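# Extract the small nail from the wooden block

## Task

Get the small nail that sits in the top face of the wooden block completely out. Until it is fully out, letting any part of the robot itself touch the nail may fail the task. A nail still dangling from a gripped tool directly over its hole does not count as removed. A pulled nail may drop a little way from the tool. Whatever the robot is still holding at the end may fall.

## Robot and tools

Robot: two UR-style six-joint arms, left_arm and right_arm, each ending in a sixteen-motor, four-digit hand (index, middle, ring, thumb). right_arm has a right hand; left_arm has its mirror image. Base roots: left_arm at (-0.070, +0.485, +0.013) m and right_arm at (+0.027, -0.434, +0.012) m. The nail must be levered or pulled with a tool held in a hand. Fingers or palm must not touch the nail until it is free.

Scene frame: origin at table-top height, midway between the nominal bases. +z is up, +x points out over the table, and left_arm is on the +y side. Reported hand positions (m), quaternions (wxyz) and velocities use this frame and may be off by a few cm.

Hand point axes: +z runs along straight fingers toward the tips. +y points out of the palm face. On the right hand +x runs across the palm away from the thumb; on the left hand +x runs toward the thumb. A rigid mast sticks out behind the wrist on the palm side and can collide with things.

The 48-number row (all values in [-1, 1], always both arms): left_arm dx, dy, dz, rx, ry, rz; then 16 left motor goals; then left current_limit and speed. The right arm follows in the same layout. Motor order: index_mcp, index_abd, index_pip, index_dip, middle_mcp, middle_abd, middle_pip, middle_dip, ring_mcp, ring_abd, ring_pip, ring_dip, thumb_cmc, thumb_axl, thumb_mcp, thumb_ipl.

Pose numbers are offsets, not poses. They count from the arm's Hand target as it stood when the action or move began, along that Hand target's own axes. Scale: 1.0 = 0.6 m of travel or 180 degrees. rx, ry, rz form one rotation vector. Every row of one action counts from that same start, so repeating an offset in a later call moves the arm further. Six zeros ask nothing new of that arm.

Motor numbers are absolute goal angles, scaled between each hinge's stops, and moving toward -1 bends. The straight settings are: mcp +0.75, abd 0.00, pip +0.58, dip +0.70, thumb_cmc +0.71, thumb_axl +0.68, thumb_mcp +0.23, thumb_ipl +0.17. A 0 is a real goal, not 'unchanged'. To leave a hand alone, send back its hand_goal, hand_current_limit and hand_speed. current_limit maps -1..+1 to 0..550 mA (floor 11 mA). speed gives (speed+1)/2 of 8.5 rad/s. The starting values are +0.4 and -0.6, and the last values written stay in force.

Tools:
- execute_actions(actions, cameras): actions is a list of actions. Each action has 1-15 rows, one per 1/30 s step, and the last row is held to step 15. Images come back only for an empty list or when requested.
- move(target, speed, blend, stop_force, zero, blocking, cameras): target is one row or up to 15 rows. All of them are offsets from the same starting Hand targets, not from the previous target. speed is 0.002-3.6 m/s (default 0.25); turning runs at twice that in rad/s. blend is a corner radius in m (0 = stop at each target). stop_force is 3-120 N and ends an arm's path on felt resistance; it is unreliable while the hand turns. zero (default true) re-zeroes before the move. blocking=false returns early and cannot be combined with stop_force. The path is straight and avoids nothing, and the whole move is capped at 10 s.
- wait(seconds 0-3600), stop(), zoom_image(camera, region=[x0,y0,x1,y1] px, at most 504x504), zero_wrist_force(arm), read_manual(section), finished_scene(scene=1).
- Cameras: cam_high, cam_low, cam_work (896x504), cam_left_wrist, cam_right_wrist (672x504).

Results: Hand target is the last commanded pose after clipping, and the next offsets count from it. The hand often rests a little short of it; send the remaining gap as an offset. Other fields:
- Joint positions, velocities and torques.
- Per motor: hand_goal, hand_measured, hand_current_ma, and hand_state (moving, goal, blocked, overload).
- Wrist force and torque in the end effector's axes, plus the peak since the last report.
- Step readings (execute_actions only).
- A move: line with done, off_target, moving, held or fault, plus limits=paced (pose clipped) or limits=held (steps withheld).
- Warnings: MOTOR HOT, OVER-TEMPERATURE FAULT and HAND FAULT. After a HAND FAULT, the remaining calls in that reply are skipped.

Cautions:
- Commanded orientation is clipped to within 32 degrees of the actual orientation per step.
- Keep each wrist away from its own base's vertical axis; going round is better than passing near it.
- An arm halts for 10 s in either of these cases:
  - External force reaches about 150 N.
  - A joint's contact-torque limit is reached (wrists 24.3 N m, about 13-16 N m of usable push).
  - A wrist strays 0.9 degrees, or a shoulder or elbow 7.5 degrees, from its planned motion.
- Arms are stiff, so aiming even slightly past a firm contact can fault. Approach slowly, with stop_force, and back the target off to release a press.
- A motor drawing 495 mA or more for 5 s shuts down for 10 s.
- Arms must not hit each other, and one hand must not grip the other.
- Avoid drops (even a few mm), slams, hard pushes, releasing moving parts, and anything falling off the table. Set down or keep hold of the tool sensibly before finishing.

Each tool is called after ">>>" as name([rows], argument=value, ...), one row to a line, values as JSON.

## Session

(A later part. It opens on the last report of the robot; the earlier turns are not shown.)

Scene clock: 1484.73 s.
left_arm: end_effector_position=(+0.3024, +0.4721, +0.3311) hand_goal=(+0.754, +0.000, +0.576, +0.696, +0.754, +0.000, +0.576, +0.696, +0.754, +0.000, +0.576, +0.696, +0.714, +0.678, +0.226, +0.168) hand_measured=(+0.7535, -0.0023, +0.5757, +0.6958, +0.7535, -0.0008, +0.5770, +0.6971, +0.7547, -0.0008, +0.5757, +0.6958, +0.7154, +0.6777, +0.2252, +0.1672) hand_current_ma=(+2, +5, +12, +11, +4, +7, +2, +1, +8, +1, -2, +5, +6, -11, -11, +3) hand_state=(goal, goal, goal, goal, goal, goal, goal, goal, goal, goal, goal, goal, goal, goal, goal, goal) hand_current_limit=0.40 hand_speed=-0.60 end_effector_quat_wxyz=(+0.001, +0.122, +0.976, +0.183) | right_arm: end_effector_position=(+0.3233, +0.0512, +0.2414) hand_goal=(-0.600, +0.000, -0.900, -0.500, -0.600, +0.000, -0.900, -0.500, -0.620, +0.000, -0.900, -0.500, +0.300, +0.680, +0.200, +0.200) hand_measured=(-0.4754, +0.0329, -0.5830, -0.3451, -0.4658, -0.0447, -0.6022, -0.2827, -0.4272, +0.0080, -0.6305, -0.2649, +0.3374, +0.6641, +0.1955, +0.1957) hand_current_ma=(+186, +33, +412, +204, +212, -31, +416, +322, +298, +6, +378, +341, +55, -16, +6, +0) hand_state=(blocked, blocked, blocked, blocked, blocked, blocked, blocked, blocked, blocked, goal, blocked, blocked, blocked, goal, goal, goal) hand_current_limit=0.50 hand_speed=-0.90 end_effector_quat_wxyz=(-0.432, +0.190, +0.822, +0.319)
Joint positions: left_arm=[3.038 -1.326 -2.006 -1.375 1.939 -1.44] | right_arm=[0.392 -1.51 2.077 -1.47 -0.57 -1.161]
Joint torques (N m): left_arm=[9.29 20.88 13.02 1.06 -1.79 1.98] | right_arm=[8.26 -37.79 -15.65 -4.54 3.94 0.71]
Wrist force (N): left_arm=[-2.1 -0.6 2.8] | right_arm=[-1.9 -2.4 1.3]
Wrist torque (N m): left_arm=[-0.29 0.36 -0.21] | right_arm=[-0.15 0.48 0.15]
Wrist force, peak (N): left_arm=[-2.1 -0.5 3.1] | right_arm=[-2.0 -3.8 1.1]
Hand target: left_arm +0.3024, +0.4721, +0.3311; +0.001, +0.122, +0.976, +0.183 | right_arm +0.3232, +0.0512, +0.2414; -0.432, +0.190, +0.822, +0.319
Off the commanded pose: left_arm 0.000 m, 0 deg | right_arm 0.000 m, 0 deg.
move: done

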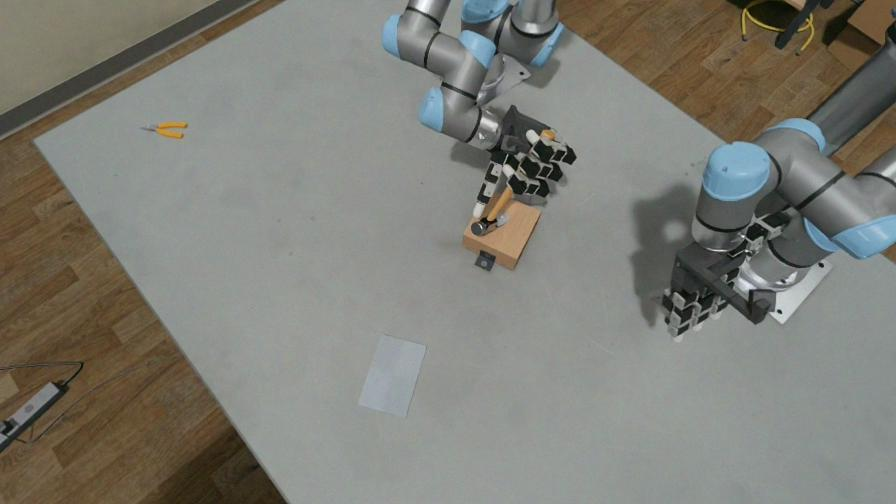

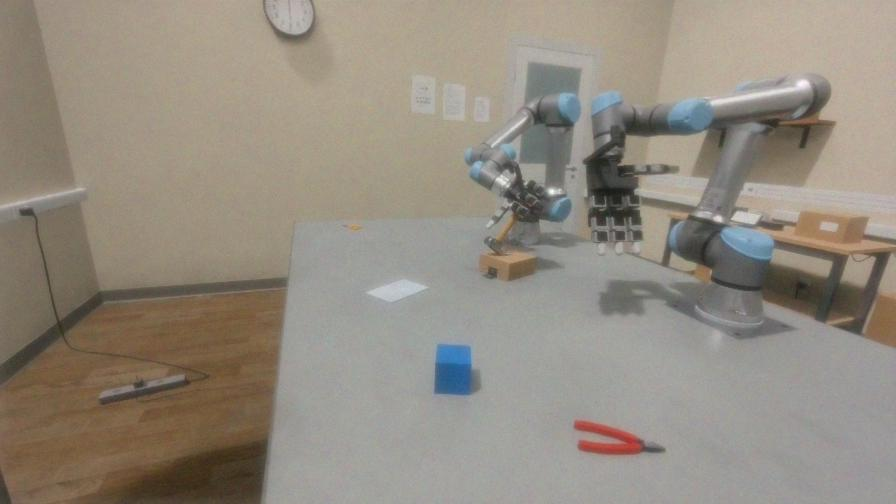

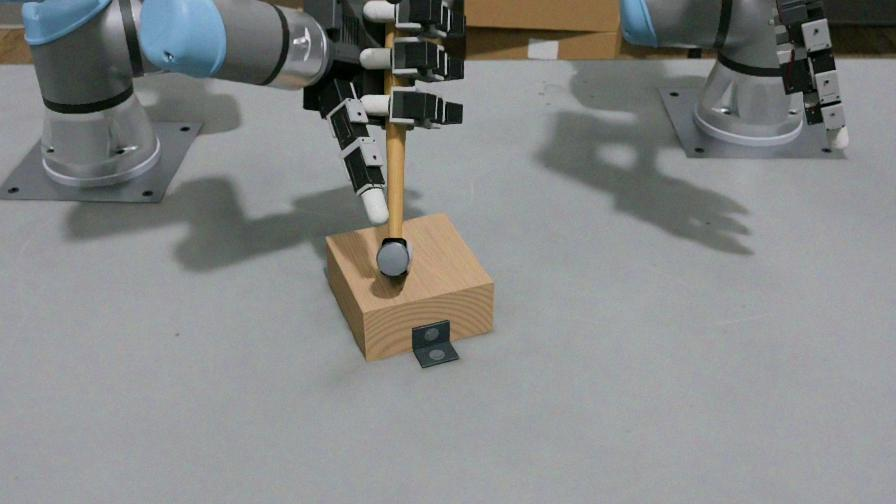

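>>> move(target=[0,0,0,0,0,0,0.754,0,0.576,0.696,0.754,0,0.576,0.696,0.754,0,0.576,0.696,0.714,0.678,0.226,0.168,0.4,-0.6,0.0139,-0.0147,0.0147,0,0,0,-0.6,0,-0.9,-0.5,-0.6,0,-0.9,-0.5,-0.62,0,-0.9,-0.5,0.3,0.68,0.2,0.2,0.5,-0.9], speed=0.005, stop_force=5, cameras=["cam_high","cam_low","cam_work"])

>>> zoom_image(camera="cam_high", region=[488, 204, 514, 230])

>>> zoom_image(camera="cam_low", region=[470, 222, 540, 280])

Scene clock: 1499.83 s.
left_arm: end_effector_position=(+0.3024, +0.4721, +0.3311) hand_goal=(+0.754, +0.000, +0.576, +0.696, +0.754, +0.000, +0.576, +0.696, +0.754, +0.000, +0.576, +0.696, +0.714, +0.678, +0.226, +0.168) hand_measured=(+0.7535, -0.0008, +0.5757, +0.6958, +0.7535, -0.0008, +0.5770, +0.6958, +0.7535, -0.0008, +0.5770, +0.6971, +0.7142, +0.6767, +0.2242, +0.1681) hand_current_ma=(+1, +8, +9, +9, +5, +4, +0, -1, +8, +6, -7, +6, +3, -8, -9, +0) hand_state=(goal, goal, goal, goal, goal, goal, goal, goal, goal, goal, goal, goal, goal, goal, goal, goal) hand_current_limit=0.40 hand_speed=-0.60 end_effector_quat_wxyz=(+0.001, +0.122, +0.976, +0.183) | right_arm: end_effector_position=(+0.3163, +0.0512, +0.2414) hand_goal=(-0.600, +0.000, -0.900, -0.500, -0.600, +0.000, -0.900, -0.500, -0.620, +0.000, -0.900, -0.500, +0.300, +0.680, +0.200, +0.200) hand_measured=(-0.4742, +0.0358, -0.5830, -0.3451, -0.4658, -0.0447, -0.6022, -0.2814, -0.4296, +0.0080, -0.6305, -0.2661, +0.3374, +0.6641, +0.1955, +0.1967) hand_current_ma=(+183, +18, +410, +193, +202, -41, +415, +313, +288, -14, +380, +344, +35, -14, +3, -9) hand_state=(blocked, blocked, blocked, blocked, blocked, blocked, blocked, blocked, blocked, goal, blocked, blocked, blocked, goal, goal, goal) hand_current_limit=0.50 hand_speed=-0.90 end_effector_quat_wxyz=(-0.432, +0.190, +0.822, +0.319)
Joint positions: left_arm=[3.038 -1.326 -2.006 -1.375 1.939 -1.44] | right_arm=[0.397 -1.524 2.093 -1.479 -0.566 -1.154]
Joint torques (N m): left_arm=[8.32 20.52 12.33 0.94 -1.73 1.87] | right_arm=[-5.69 -17.3 -27.37 1.42 -1.23 -0.57]
Wrist force (N): left_arm=[-2.1 -0.9 2.9] | right_arm=[-2.2 3.4 1.7]
Wrist torque (N m): left_arm=[-0.35 0.37 -0.21] | right_arm=[0.13 0.43 -0.53]
Wrist force, peak (N): left_arm=[-2.2 -1.0 3.0] | right_arm=[-7.3 3.0 2.2]
Hand target: left_arm +0.3024, +0.4721, +0.3311; +0.001, +0.122, +0.976, +0.183 | right_arm +0.3163, +0.0512, +0.2414; -0.432, +0.190, +0.822, +0.319 (not the last commanded pose)
Off the commanded pose: left_arm 0.000 m, 0 deg | right_arm 0.008 m, 0 deg.
move: contact (right_arm)

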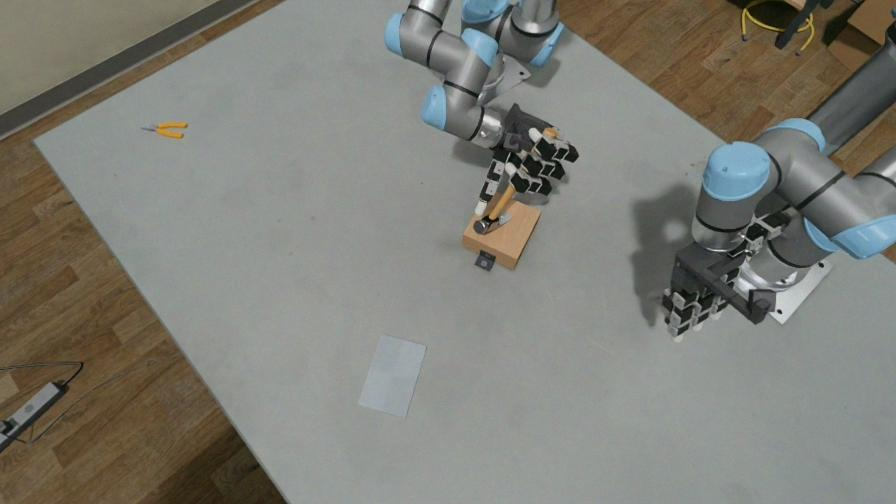

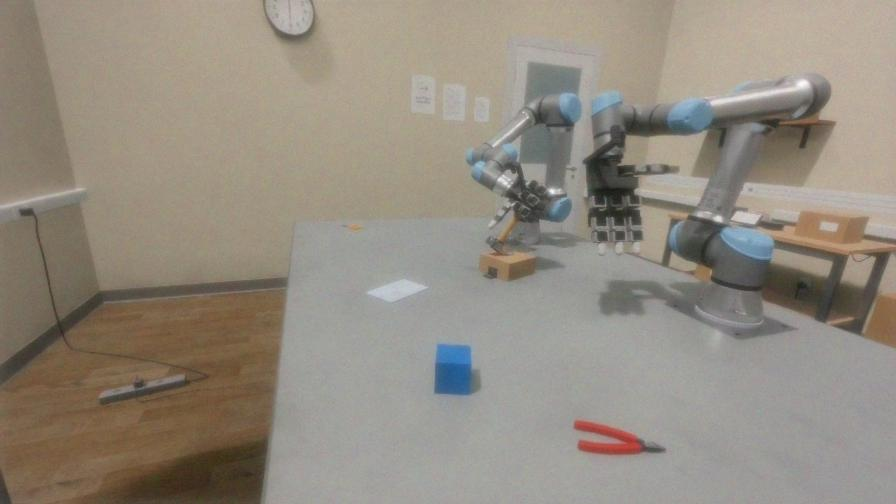

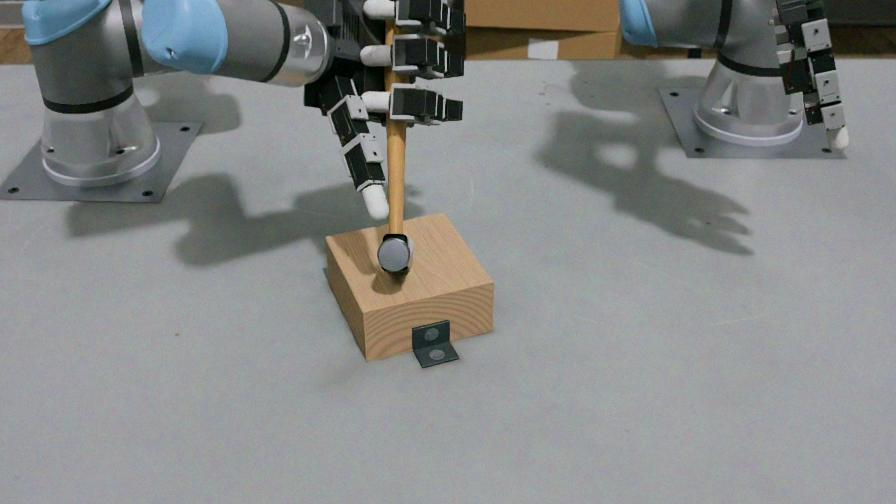

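Scaled by 19.385 from the camera's image (finer frame: 1280x720).

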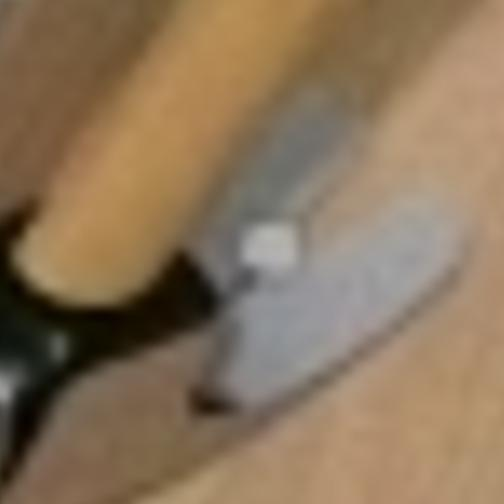

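Scaled by 7.200 from the camera's image (finer frame: 1280x720).

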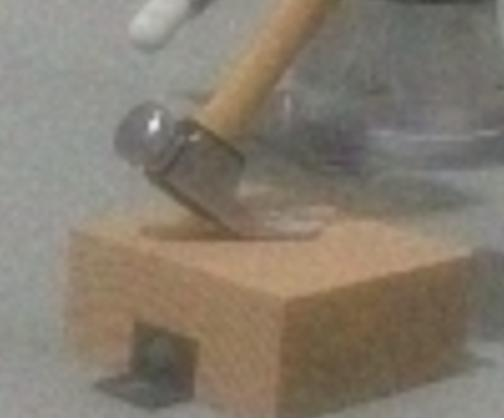

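>>> move(target=[0,0,0,0,0,0,0.754,0,0.576,0.696,0.754,0,0.576,0.696,0.754,0,0.576,0.696,0.714,0.678,0.226,0.168,0.4,-0.6,-0.024,0.0324,-0.0328,0.002,0.0402,0.0383,-0.75,0,-0.95,-0.6,-0.75,0,-0.95,-0.6,-0.75,0,-0.95,-0.6,0.3,0.68,0.2,0.2,0.74,-0.9], speed=0.02, cameras=["cam_high","cam_low","cam_work","cam_right_wrist"])

>>> zoom_image(camera="cam_high", region=[476, 200, 516, 236])

>>> zoom_image(camera="cam_low", region=[470, 222, 540, 280])

Scene clock: 1567.37 s.
left_arm: end_effector_position=(+0.3024, +0.4721, +0.3311) hand_goal=(+0.754, +0.000, +0.576, +0.696, +0.754, +0.000, +0.576, +0.696, +0.754, +0.000, +0.576, +0.696, +0.714, +0.678, +0.226, +0.168) hand_measured=(+0.7535, +0.0007, +0.5757, +0.6945, +0.7535, +0.0007, +0.5770, +0.6958, +0.7547, -0.0008, +0.5770, +0.6958, +0.7142, +0.6777, +0.2242, +0.1681) hand_current_ma=(-2, +4, +13, +10, +7, +4, +3, +3, +8, +9, -5, +2, +5, -10, -9, +5) hand_state=(goal, goal, goal, goal, goal, goal, goal, goal, goal, goal, goal, goal, goal, goal, goal, goal) hand_current_limit=0.40 hand_speed=-0.60 end_effector_quat_wxyz=(+0.001, +0.122, +0.976, +0.183) | right_arm: end_effector_position=(+0.3473, +0.0512, +0.2447) hand_goal=(-0.750, +0.000, -0.950, -0.600, -0.750, +0.000, -0.950, -0.600, -0.750, +0.000, -0.950, -0.600, +0.300, +0.680, +0.200, +0.200) hand_measured=(-0.4851, +0.0373, -0.5753, -0.3553, -0.4778, -0.0447, -0.5971, -0.2891, -0.4549, +0.0109, -0.6215, -0.2903, +0.3374, +0.6641, +0.1965, +0.1957) hand_current_ma=(+385, +2, +483, +324, +423, -37, +471, +445, +441, -2, +450, +453, +29, -27, +5, -1) hand_state=(blocked, blocked, blocked, blocked, blocked, blocked, blocked, blocked, blocked, goal, blocked, blocked, blocked, goal, goal, goal) hand_current_limit=0.74 hand_speed=-0.90 end_effector_quat_wxyz=(-0.502, +0.217, +0.781, +0.301)
Joint positions: left_arm=[3.038 -1.326 -2.006 -1.375 1.939 -1.44] | right_arm=[0.366 -1.408 1.939 -1.177 -0.55 -1.268]
Joint torques (N m): left_arm=[9.73 20.18 12.61 1.05 -1.79 1.99] | right_arm=[-7.97 1.08 -10.68 3.34 -1.15 0.95]
Wrist force (N): left_arm=[-2.1 -0.6 2.9] | right_arm=[39.6 12.4 -14.1]
Wrist torque (N m): left_arm=[-0.31 0.36 -0.21] | right_arm=[1.65 -2.20 1.22]
Wrist force, peak (N): left_arm=[-2.3 -0.8 3.0] | right_arm=[48.0 12.9 -15.5]
Hand target: left_arm +0.3024, +0.4721, +0.3311; +0.001, +0.122, +0.976, +0.183 | right_arm +0.3473, +0.0512, +0.2447; -0.502, +0.217, +0.781, +0.301
Off the commanded pose: left_arm 0.000 m, 0 deg | right_arm 0.000 m, 0 deg.
move: done
cam_right_wrist: T_world_to_cam=[[0.72235, 0.43613, -0.53666, -0.11105], [0.30123, -0.897, -0.3235, -0.02522], [-0.62247, 0.07202, -0.77933, 0.53189]] pos_world=[0.4189, -0.0125, 0.34676]

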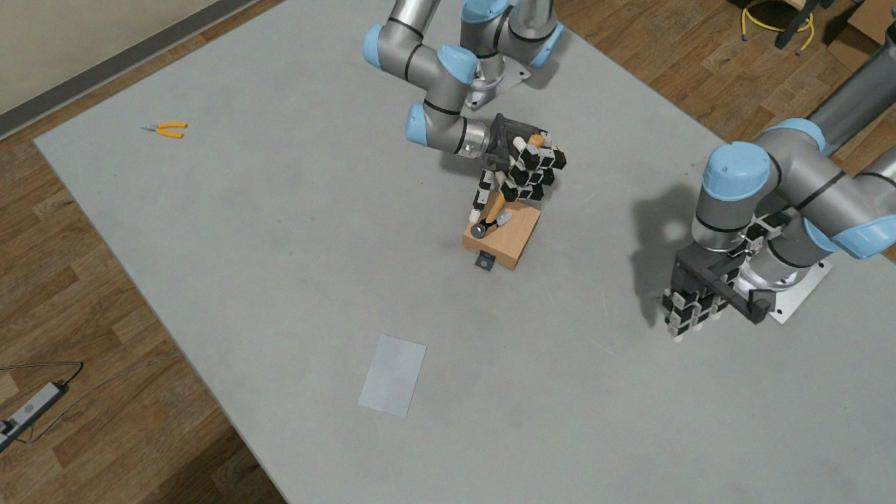

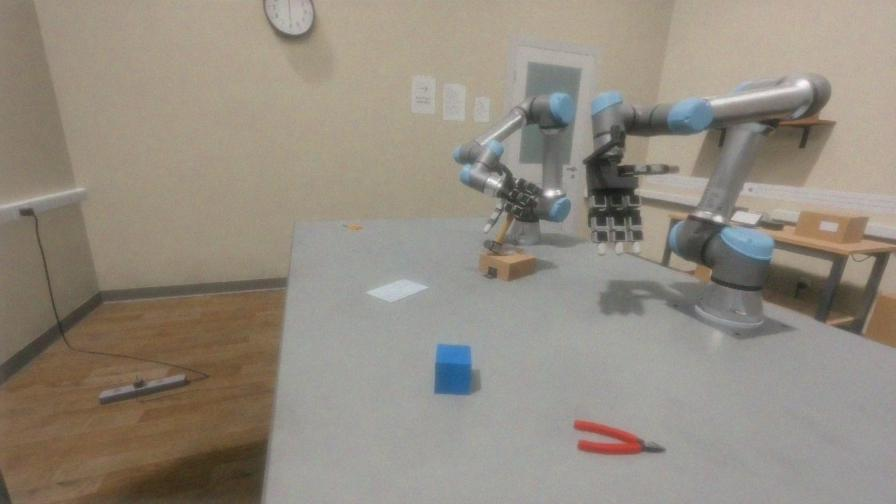

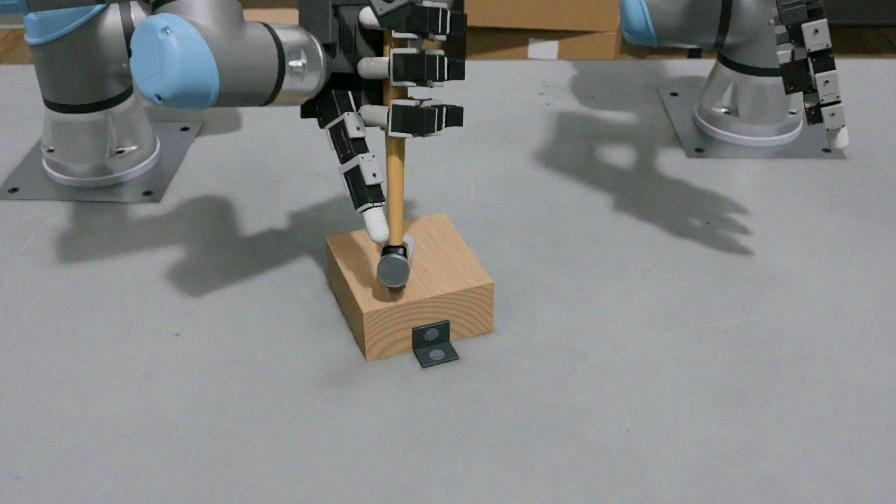

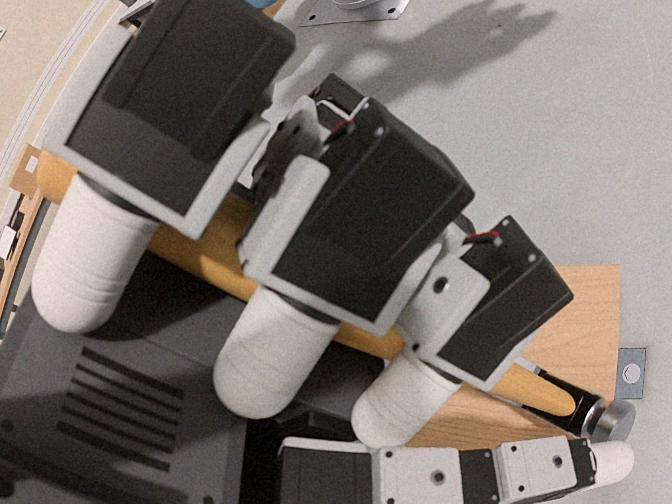

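Scaled by 12.600 from the camera's image (finer frame: 1280x720).

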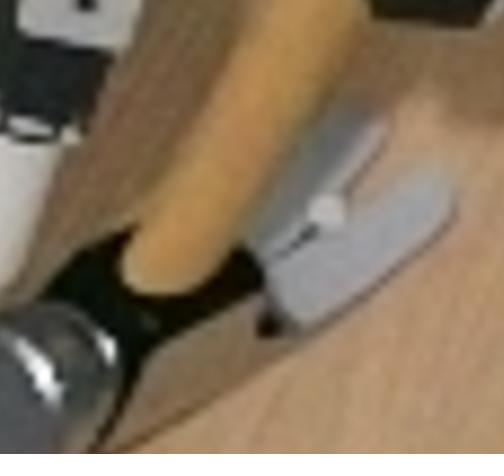

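Scaled by 7.200 from the camera's image (finer frame: 1280x720).

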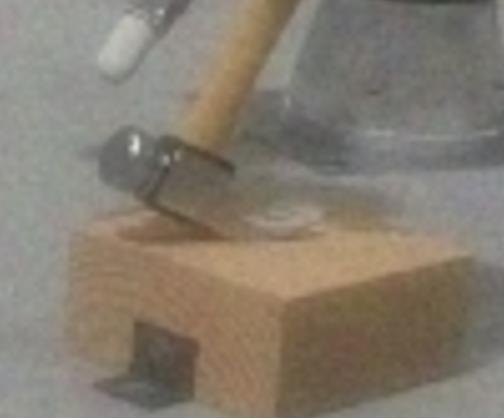

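>>> move(target=[0,0,0,0,0,0,0.754,0,0.576,0.696,0.754,0,0.576,0.696,0.754,0,0.576,0.696,0.714,0.678,0.226,0.168,0.4,-0.6,0.0046,0.0013,-0.0016,0,0,0,-0.75,0,-0.95,-0.6,-0.75,0,-0.95,-0.6,-0.75,0,-0.95,-0.6,0.3,0.68,0.2,0.2,0.74,-0.9], speed=0.01)

>>> move(target=[0,0,0,0,0,0,0.754,0,0.576,0.696,0.754,0,0.576,0.696,0.754,0,0.576,0.696,0.714,0.678,0.226,0.168,0.4,-0.6,0.0067,-0.0107,0.0109,0,0,0,-0.75,0,-0.95,-0.6,-0.75,0,-0.95,-0.6,-0.75,0,-0.95,-0.6,0.3,0.68,0.2,0.2,0.74,-0.9], speed=0.005, stop_force=5, cameras=["cam_high","cam_low"])

>>> zoom_image(camera="cam_high", region=[476, 200, 516, 236])

>>> zoom_image(camera="cam_low", region=[470, 222, 540, 280])

Scene clock: 1582.77 s.
left_arm: end_effector_position=(+0.3024, +0.4721, +0.3311) hand_goal=(+0.754, +0.000, +0.576, +0.696, +0.754, +0.000, +0.576, +0.696, +0.754, +0.000, +0.576, +0.696, +0.714, +0.678, +0.226, +0.168) hand_measured=(+0.7535, -0.0008, +0.5770, +0.6958, +0.7523, +0.0007, +0.5757, +0.6958, +0.7535, +0.0007, +0.5770, +0.6958, +0.7154, +0.6777, +0.2252, +0.1681) hand_current_ma=(-4, +7, +18, +10, +2, +5, +3, +1, +6, +6, -5, +4, +3, -8, -11, +1) hand_state=(goal, goal, goal, goal, goal, goal, goal, goal, goal, goal, goal, goal, goal, goal, goal, goal) hand_current_limit=0.40 hand_speed=-0.60 end_effector_quat_wxyz=(+0.001, +0.122, +0.976, +0.183) | right_arm: end_effector_position=(+0.3474, +0.0512, +0.2475) hand_goal=(-0.750, +0.000, -0.950, -0.600, -0.750, +0.000, -0.950, -0.600, -0.750, +0.000, -0.950, -0.600, +0.300, +0.680, +0.200, +0.200) hand_measured=(-0.4838, +0.0373, -0.5779, -0.3553, -0.4754, -0.0447, -0.5984, -0.2903, -0.4561, +0.0124, -0.6202, -0.2903, +0.3374, +0.6651, +0.1955, +0.1957) hand_current_ma=(+389, +11, +492, +342, +441, -36, +459, +445, +452, +1, +464, +454, +51, -21, -11, -12) hand_state=(blocked, blocked, blocked, blocked, blocked, blocked, blocked, blocked, blocked, goal, blocked, blocked, blocked, goal, goal, goal) hand_current_limit=0.74 hand_speed=-0.90 end_effector_quat_wxyz=(-0.502, +0.217, +0.781, +0.301)
Joint positions: left_arm=[3.038 -1.326 -2.006 -1.375 1.939 -1.44] | right_arm=[0.366 -1.411 1.934 -1.169 -0.55 -1.268]
Joint torques (N m): left_arm=[9.1 19.89 12.09 1.04 -1.8 1.97] | right_arm=[-1.88 -52.89 -34.49 3 -0.04 0.95]
Wrist force (N): left_arm=[-2.2 -0.7 2.7] | right_arm=[-27.0 -0.2 4.0]
Wrist torque (N m): left_arm=[-0.30 0.38 -0.22] | right_arm=[-0.29 1.19 -2.08]
Wrist force, peak (N): left_arm=[-2.5 -0.9 3.0] | right_arm=[39.3 12.0 -14.3]
Hand target: left_arm +0.3024, +0.4721, +0.3311; +0.001, +0.122, +0.976, +0.183 | right_arm +0.3474, +0.0512, +0.2478; -0.502, +0.217, +0.781, +0.301
Off the commanded pose: left_arm 0.000 m, 0 deg | right_arm 0.000 m, 0 deg.
move: done

Scene clock: 1584.03 s.
left_arm: end_effector_position=(+0.3024, +0.4721, +0.3311) hand_goal=(+0.754, +0.000, +0.576, +0.696, +0.754, +0.000, +0.576, +0.696, +0.754, +0.000, +0.576, +0.696, +0.714, +0.678, +0.226, +0.168) hand_measured=(+0.7547, -0.0008, +0.5757, +0.6945, +0.7535, -0.0008, +0.5770, +0.6958, +0.7535, +0.0007, +0.5770, +0.6958, +0.7142, +0.6767, +0.2242, +0.1681) hand_current_ma=(+1, +4, +9, +14, +2, +6, +5, +4, +4, +7, -7, +1, +5, -11, -5, -2) hand_state=(goal, goal, goal, goal, goal, goal, goal, goal, goal, goal, goal, goal, goal, goal, goal, goal) hand_current_limit=0.40 hand_speed=-0.60 end_effector_quat_wxyz=(+0.001, +0.122, +0.976, +0.183) | right_arm: end_effector_position=(+0.3471, +0.0511, +0.2477) hand_goal=(-0.750, +0.000, -0.950, -0.600, -0.750, +0.000, -0.950, -0.600, -0.750, +0.000, -0.950, -0.600, +0.300, +0.680, +0.200, +0.200) hand_measured=(-0.4838, +0.0373, -0.5779, -0.3566, -0.4766, -0.0447, -0.5984, -0.2891, -0.4561, +0.0109, -0.6202, -0.2903, +0.3374, +0.6641, +0.1955, +0.1957) hand_current_ma=(+393, +17, +478, +343, +433, -33, +468, +435, +454, +0, +457, +464, +45, -35, +8, -17) hand_state=(blocked, blocked, blocked, blocked, blocked, blocked, blocked, blocked, blocked, goal, blocked, blocked, blocked, goal, goal, goal) hand_current_limit=0.74 hand_speed=-0.90 end_effector_quat_wxyz=(-0.502, +0.217, +0.781, +0.301)
Joint positions: left_arm=[3.038 -1.326 -2.006 -1.375 1.939 -1.44] | right_arm=[0.366 -1.412 1.935 -1.169 -0.55 -1.268]
Joint torques (N m): left_arm=[9.12 20.41 12.34 0.96 -1.8 1.99] | right_arm=[-2.83 -35.57 -35.4 2.02 3.93 -0.49]
Wrist force (N): left_arm=[-2.1 -0.9 2.6] | right_arm=[-38.2 -0.6 5.8]
Wrist torque (N m): left_arm=[-0.32 0.37 -0.21] | right_arm=[-0.44 1.40 -3.00]
Wrist force, peak (N): left_arm=[-2.2 -0.8 3.1] | right_arm=[-43.2 0.2 6.0]
Hand target: left_arm +0.3024, +0.4721, +0.3311; +0.001, +0.122, +0.976, +0.183 | right_arm +0.3471, +0.0511, +0.2477; -0.502, +0.217, +0.781, +0.301 (not the last commanded pose)
Off the commanded pose: left_arm 0.000 m, 0 deg | right_arm 0.010 m, 0 deg.
move: contact (right_arm)

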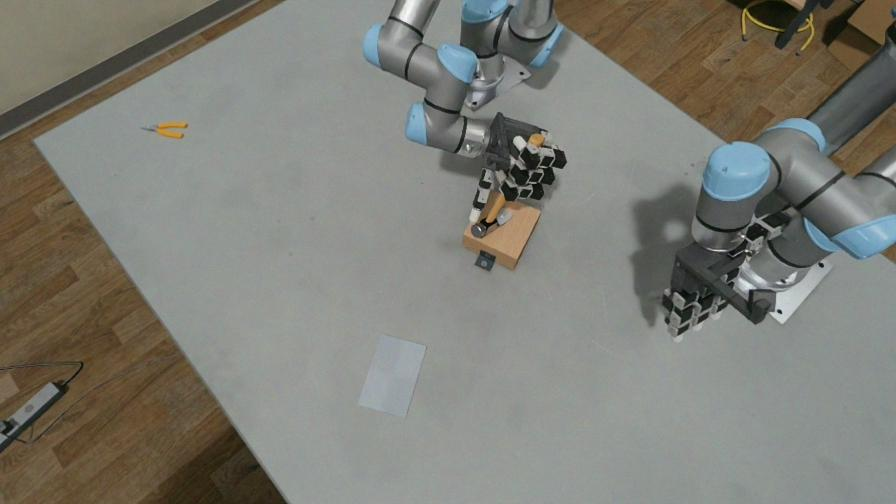

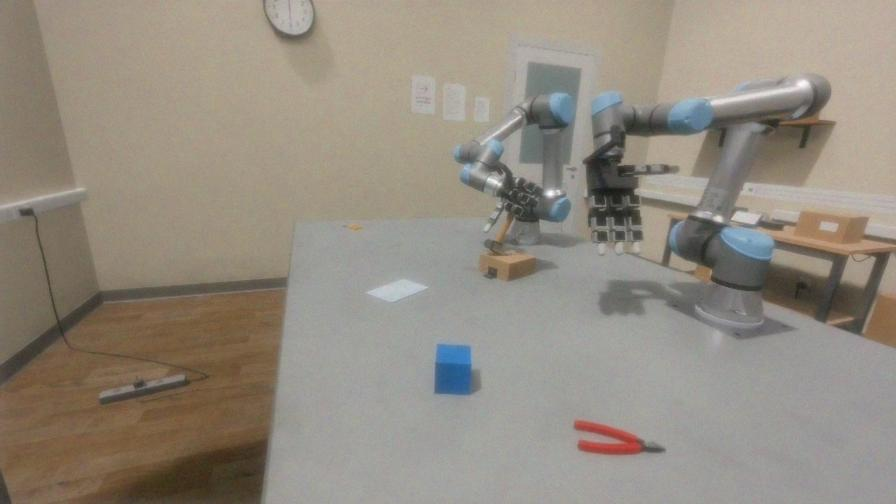

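Scaled by 12.600 from the camera's image (finer frame: 1280x720).

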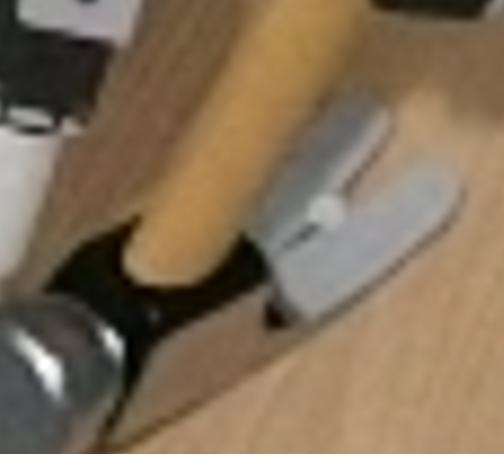

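Scaled by 7.200 from the camera's image (finer frame: 1280x720).

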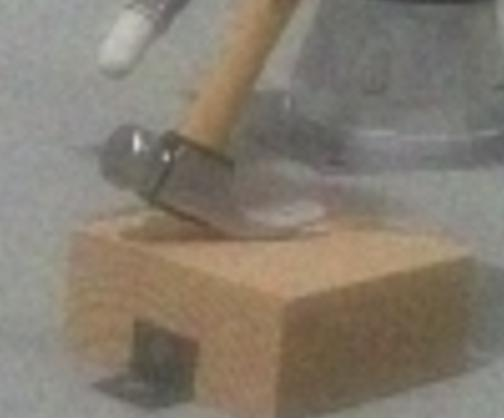

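>>> move(target=[0,0,0,0,0,0,0.754,0,0.576,0.696,0.754,0,0.576,0.696,0.754,0,0.576,0.696,0.714,0.678,0.226,0.168,0.4,-0.6,-0.0088,0.0173,-0.0177,0.001,0.0201,0.0191,-0.75,0,-0.95,-0.6,-0.75,0,-0.95,-0.6,-0.75,0,-0.95,-0.6,0.3,0.68,0.2,0.2,0.74,-0.9], speed=0.02, cameras=["cam_high","cam_low"])

>>> zoom_image(camera="cam_high", region=[476, 200, 516, 236])

>>> zoom_image(camera="cam_low", region=[470, 222, 540, 280])

Scene clock: 1613.93 s.
left_arm: end_effector_position=(+0.3024, +0.4721, +0.3311) hand_goal=(+0.754, +0.000, +0.576, +0.696, +0.754, +0.000, +0.576, +0.696, +0.754, +0.000, +0.576, +0.696, +0.714, +0.678, +0.226, +0.168) hand_measured=(+0.7535, -0.0008, +0.5770, +0.6958, +0.7547, +0.0007, +0.5757, +0.6958, +0.7535, -0.0008, +0.5770, +0.6971, +0.7154, +0.6777, +0.2242, +0.1672) hand_current_ma=(+0, +2, +12, +7, +5, +5, +5, +1, +6, +5, -4, +6, +6, -13, -7, -1) hand_state=(goal, goal, goal, goal, goal, goal, goal, goal, goal, goal, goal, goal, goal, goal, goal, goal) hand_current_limit=0.40 hand_speed=-0.60 end_effector_quat_wxyz=(+0.001, +0.122, +0.976, +0.183) | right_arm: end_effector_position=(+0.3628, +0.0511, +0.2489) hand_goal=(-0.750, +0.000, -0.950, -0.600, -0.750, +0.000, -0.950, -0.600, -0.750, +0.000, -0.950, -0.600, +0.300, +0.680, +0.200, +0.200) hand_measured=(-0.4838, +0.0373, -0.5791, -0.3566, -0.4754, -0.0447, -0.5997, -0.2903, -0.4573, +0.0065, -0.6202, -0.2903, +0.3374, +0.6651, +0.1955, +0.1957) hand_current_ma=(+389, +36, +483, +343, +420, -29, +486, +450, +445, -13, +470, +452, +46, -27, -11, +6) hand_state=(blocked, blocked, blocked, blocked, blocked, blocked, blocked, blocked, blocked, goal, blocked, blocked, blocked, goal, goal, goal) hand_current_limit=0.74 hand_speed=-0.90 end_effector_quat_wxyz=(-0.535, +0.230, +0.759, +0.292)
Joint positions: left_arm=[3.038 -1.326 -2.006 -1.375 1.939 -1.44] | right_arm=[0.353 -1.349 1.855 -1.023 -0.547 -1.323]
Joint torques (N m): left_arm=[9.07 20.5 12.62 0.89 -1.75 1.89] | right_arm=[-7.36 -42.51 -43.88 3.37 5.9 -2.04]
Wrist force (N): left_arm=[-2.1 -0.6 3.0] | right_arm=[-44.0 -12.3 11.5]
Wrist torque (N m): left_arm=[-0.32 0.36 -0.21] | right_arm=[-1.56 1.41 -3.62]
Wrist force, peak (N): left_arm=[-2.5 -0.8 3.0] | right_arm=[-58.1 -8.4 12.1]
Hand target: left_arm +0.3024, +0.4721, +0.3311; +0.001, +0.122, +0.976, +0.183 | right_arm +0.3629, +0.0511, +0.2489; -0.535, +0.230, +0.759, +0.292
Off the commanded pose: left_arm 0.000 m, 0 deg | right_arm 0.000 m, 0 deg.
move: done

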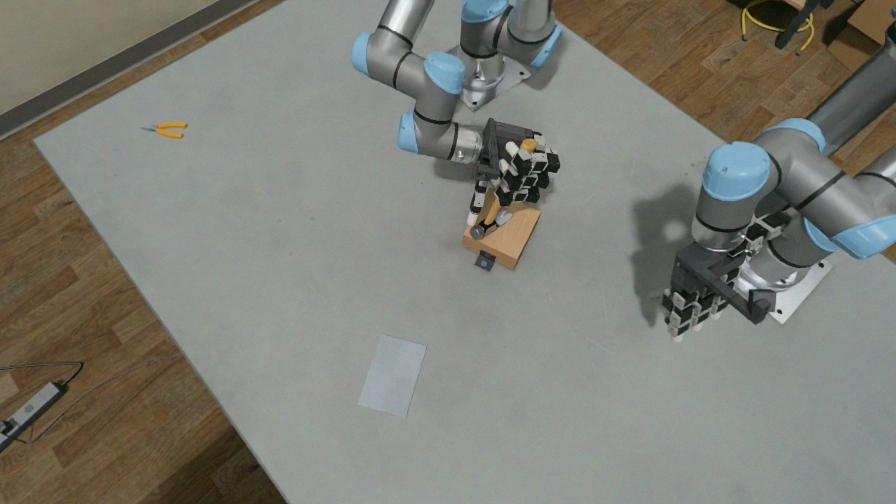

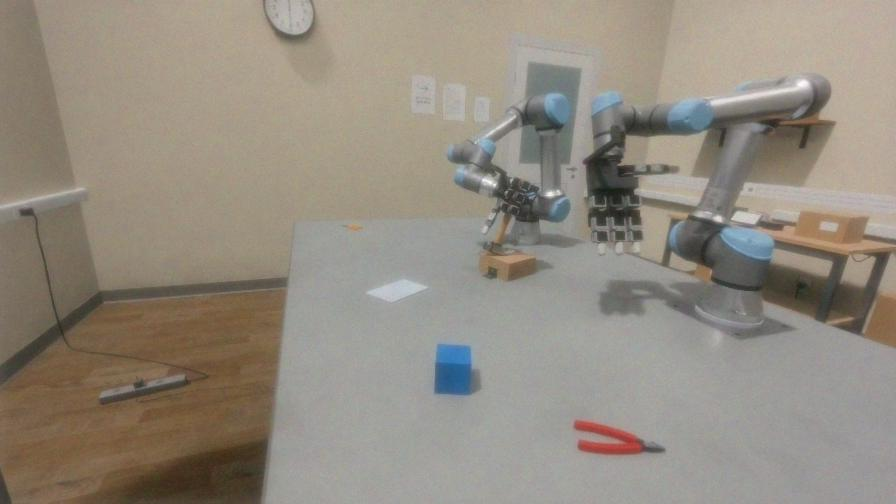

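Scaled by 12.600 from the camera's image (finer frame: 1280x720).

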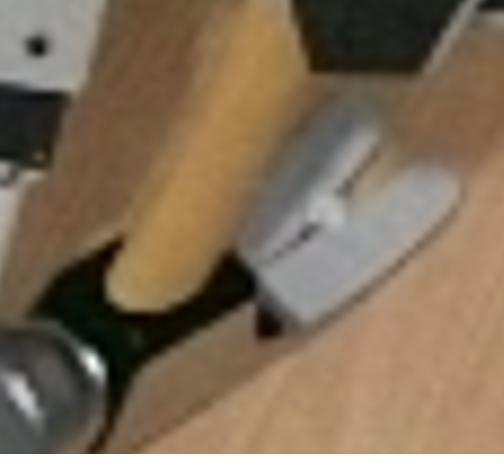

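Scaled by 7.200 from the camera's image (finer frame: 1280x720).

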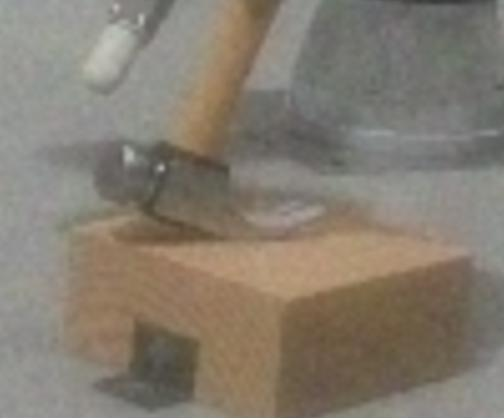

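>>> move(target=[0,0,0,0,0,0,0.754,0,0.576,0.696,0.754,0,0.576,0.696,0.754,0,0.576,0.696,0.714,0.678,0.226,0.168,0.4,-0.6,-0.0106,0.0178,-0.0182,0.001,0.0201,0.0191,-0.75,0,-0.95,-0.6,-0.75,0,-0.95,-0.6,-0.75,0,-0.95,-0.6,0.3,0.68,0.2,0.2,0.74,-0.9], speed=0.02, cameras=["cam_high","cam_low"])

>>> zoom_image(camera="cam_high", region=[476, 200, 516, 236])

>>> zoom_image(camera="cam_low", region=[470, 222, 540, 280])

Scene clock: 1637.93 s.
left_arm: end_effector_position=(+0.3024, +0.4721, +0.3311) hand_goal=(+0.754, +0.000, +0.576, +0.696, +0.754, +0.000, +0.576, +0.696, +0.754, +0.000, +0.576, +0.696, +0.714, +0.678, +0.226, +0.168) hand_measured=(+0.7535, -0.0008, +0.5770, +0.6958, +0.7535, -0.0008, +0.5770, +0.6958, +0.7535, +0.0007, +0.5770, +0.6971, +0.7142, +0.6767, +0.2242, +0.1672) hand_current_ma=(-3, +3, +11, +13, +0, +6, +2, +0, +4, +3, -7, +3, +7, -7, -9, -4) hand_state=(goal, goal, goal, goal, goal, goal, goal, goal, goal, goal, goal, goal, goal, goal, goal, goal) hand_current_limit=0.40 hand_speed=-0.60 end_effector_quat_wxyz=(+0.001, +0.122, +0.976, +0.183) | right_arm: end_effector_position=(+0.3793, +0.0511, +0.2477) hand_goal=(-0.750, +0.000, -0.950, -0.600, -0.750, +0.000, -0.950, -0.600, -0.750, +0.000, -0.950, -0.600, +0.300, +0.680, +0.200, +0.200) hand_measured=(-0.4851, +0.0373, -0.5791, -0.3566, -0.4754, -0.0374, -0.5997, -0.2954, -0.4573, +0.0124, -0.6228, -0.2929, +0.3362, +0.6651, +0.1955, +0.1957) hand_current_ma=(+383, +19, +479, +351, +422, -41, +477, +437, +456, +14, +452, +456, +41, -18, -10, -15) hand_state=(blocked, blocked, blocked, blocked, blocked, blocked, blocked, blocked, blocked, goal, blocked, blocked, blocked, goal, goal, goal) hand_current_limit=0.74 hand_speed=-0.90 end_effector_quat_wxyz=(-0.568, +0.243, +0.735, +0.281)
Joint positions: left_arm=[3.038 -1.326 -2.006 -1.375 1.939 -1.44] | right_arm=[0.34 -1.279 1.774 -0.883 -0.547 -1.376]
Joint torques (N m): left_arm=[9.29 19.5 12.8 1.04 -1.76 1.98] | right_arm=[-25.42 -0.3 -25.7 -3.05 1.95 1.79]
Wrist force (N): left_arm=[-2.4 -0.9 2.8] | right_arm=[55.8 -33.3 21.8]
Wrist torque (N m): left_arm=[-0.35 0.41 -0.23] | right_arm=[-3.31 -3.71 0.94]
Wrist force, peak (N): left_arm=[-2.2 -0.9 3.2] | right_arm=[58.9 -30.3 20.1]
Hand target: left_arm +0.3024, +0.4721, +0.3311; +0.001, +0.122, +0.976, +0.183 | right_arm +0.3794, +0.0511, +0.2477; -0.568, +0.243, +0.734, +0.281
Off the commanded pose: left_arm 0.000 m, 0 deg | right_arm 0.000 m, 0 deg.
move: done

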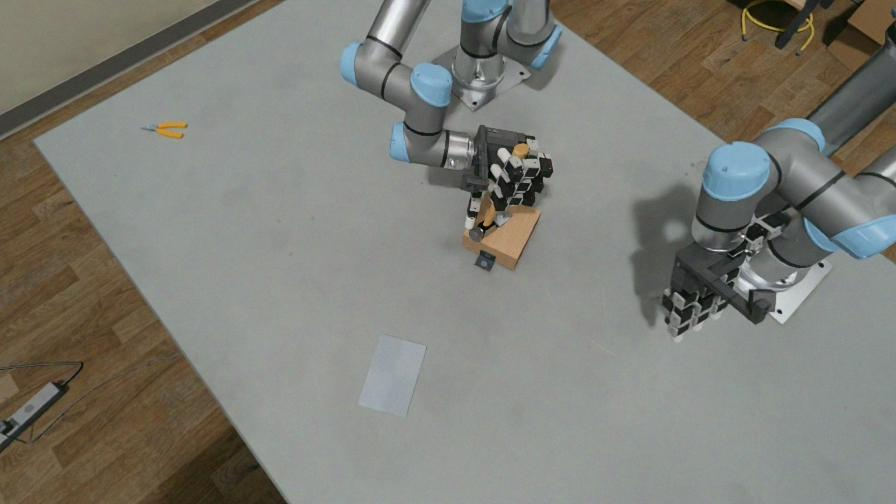

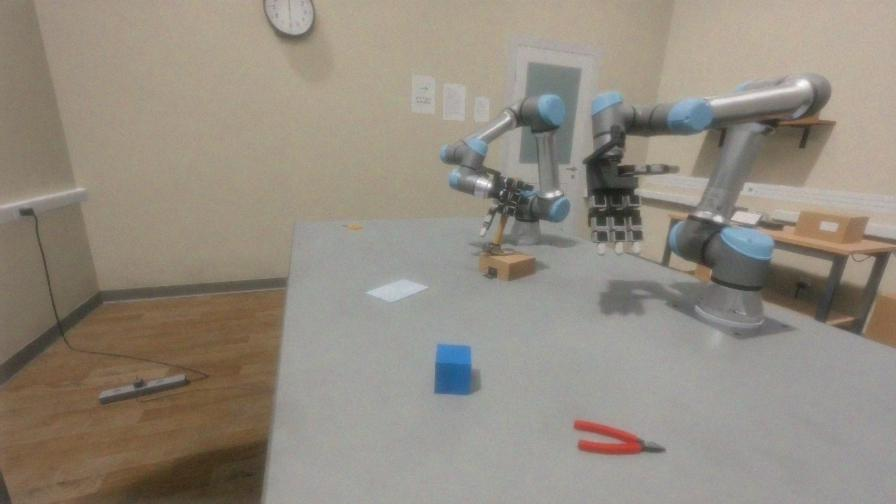

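Scaled by 12.600 from the camera's image (finer frame: 1280x720).

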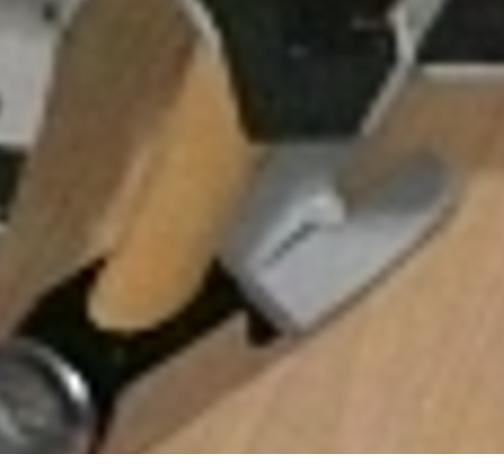

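Scaled by 7.200 from the camera's image (finer frame: 1280x720).

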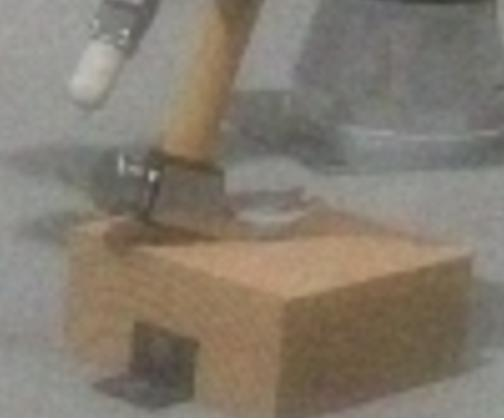

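>>> zoom_image(camera="cam_high", region=[490, 206, 512, 228])

Scaled by 22.909 from the camera's image (finer frame: 1280x720).

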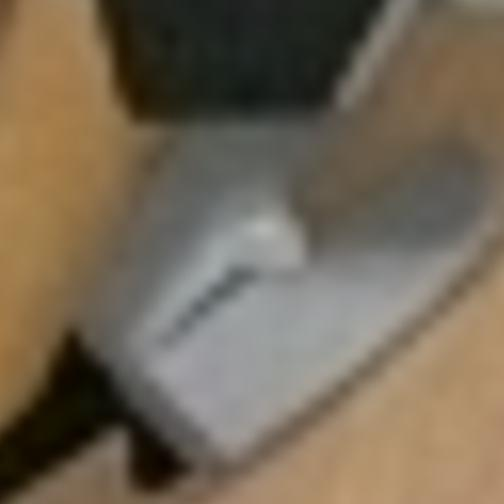

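>>> move(target=[0,0,0,0,0,0,0.754,0,0.576,0.696,0.754,0,0.576,0.696,0.754,0,0.576,0.696,0.714,0.678,0.226,0.168,0.4,-0.6,-0.0049,0.0182,-0.019,0.0011,0.0201,0.0192,-0.75,0,-0.95,-0.6,-0.75,0,-0.95,-0.6,-0.75,0,-0.95,-0.6,0.3,0.68,0.2,0.2,0.74,-0.9], speed=0.02, cameras=["cam_high","cam_low"])

>>> zoom_image(camera="cam_high", region=[476, 200, 516, 236])

>>> zoom_image(camera="cam_low", region=[470, 222, 540, 280])

Scene clock: 1674.47 s.
left_arm: end_effector_position=(+0.3024, +0.4721, +0.3311) hand_goal=(+0.754, +0.000, +0.576, +0.696, +0.754, +0.000, +0.576, +0.696, +0.754, +0.000, +0.576, +0.696, +0.714, +0.678, +0.226, +0.168) hand_measured=(+0.7535, -0.0008, +0.5757, +0.6958, +0.7535, +0.0007, +0.5770, +0.6958, +0.7535, -0.0008, +0.5770, +0.6958, +0.7142, +0.6777, +0.2232, +0.1681) hand_current_ma=(-4, +4, +10, +11, +4, +4, +5, -1, +3, +7, -8, +5, +6, -12, -10, +5) hand_state=(goal, goal, goal, goal, goal, goal, goal, goal, goal, goal, goal, goal, goal, goal, goal, goal) hand_current_limit=0.40 hand_speed=-0.60 end_effector_quat_wxyz=(+0.001, +0.122, +0.976, +0.183) | right_arm: end_effector_position=(+0.3953, +0.0510, +0.2486) hand_goal=(-0.750, +0.000, -0.950, -0.600, -0.750, +0.000, -0.950, -0.600, -0.750, +0.000, -0.950, -0.600, +0.300, +0.680, +0.200, +0.200) hand_measured=(-0.4838, +0.0373, -0.5791, -0.3566, -0.4742, -0.0374, -0.5984, -0.2954, -0.4561, +0.0109, -0.6228, -0.2929, +0.3374, +0.6651, +0.1955, +0.1957) hand_current_ma=(+403, +24, +490, +344, +407, -42, +475, +446, +457, +23, +465, +445, +25, -20, +4, -12) hand_state=(blocked, blocked, blocked, blocked, blocked, blocked, blocked, blocked, blocked, goal, blocked, blocked, blocked, goal, goal, goal) hand_current_limit=0.74 hand_speed=-0.90 end_effector_quat_wxyz=(+0.599, -0.255, -0.709, -0.270)
Joint positions: left_arm=[3.038 -1.326 -2.006 -1.375 1.939 -1.44] | right_arm=[0.329 -1.211 1.691 -0.742 -0.55 -1.425]
Joint torques (N m): left_arm=[9.69 19.85 12.85 0.98 -1.7 1.91] | right_arm=[-23.77 -19.21 -34.18 -0.53 2.95 0.78]
Wrist force (N): left_arm=[-2.1 -0.8 3.1] | right_arm=[10.7 -32.6 25.7]
Wrist torque (N m): left_arm=[-0.34 0.37 -0.21] | right_arm=[-3.54 -1.46 -1.97]
Wrist force, peak (N): left_arm=[-2.5 -0.5 3.1] | right_arm=[55.1 -32.3 20.8]
Hand target: left_arm +0.3024, +0.4721, +0.3311; +0.001, +0.122, +0.976, +0.183 | right_arm +0.3954, +0.0510, +0.2486; -0.599, +0.255, +0.709, +0.270
Off the commanded pose: left_arm 0.000 m, 0 deg | right_arm 0.000 m, 0 deg.
move: done

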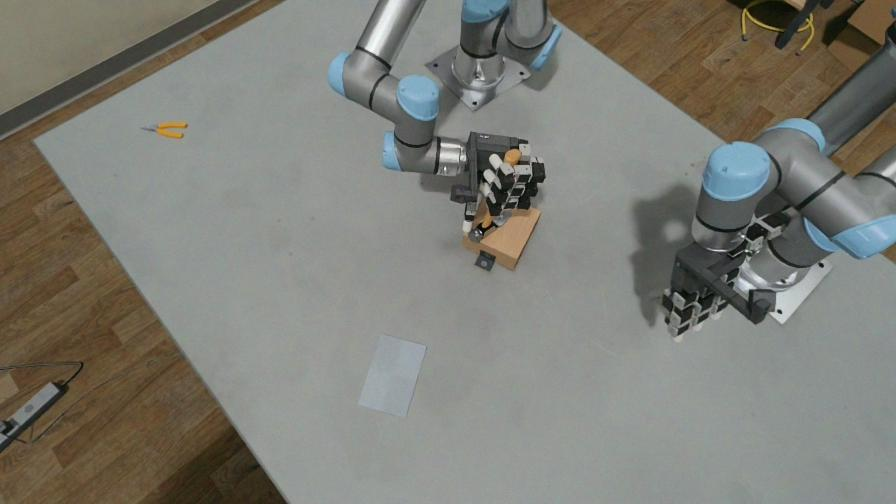

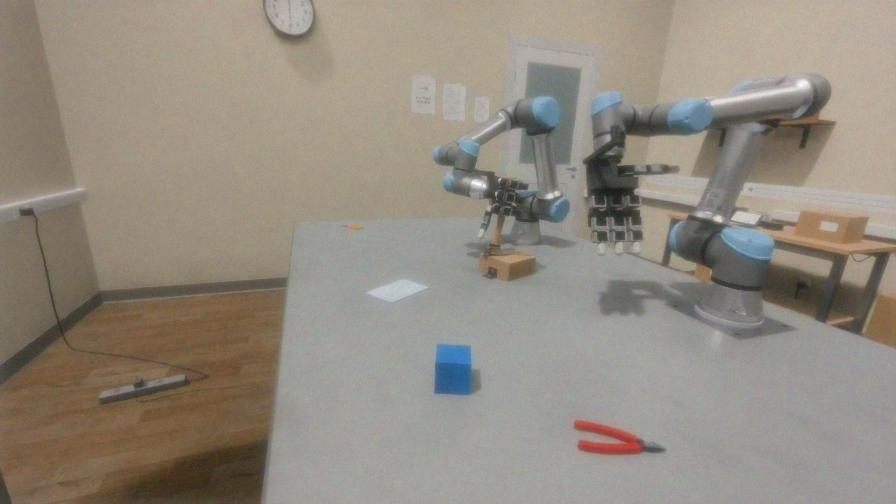

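Scaled by 12.600 from the camera's image (finer frame: 1280x720).

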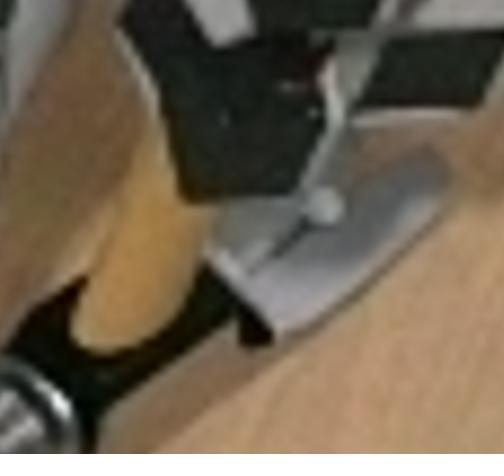

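Scaled by 7.200 from the camera's image (finer frame: 1280x720).

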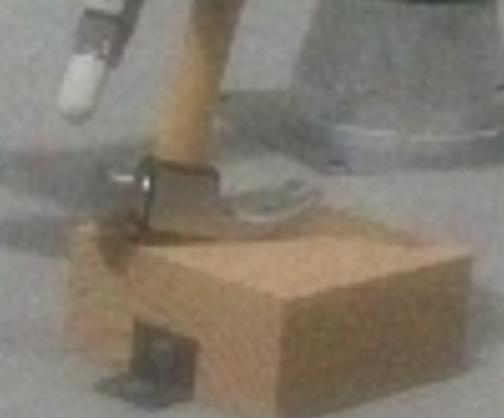

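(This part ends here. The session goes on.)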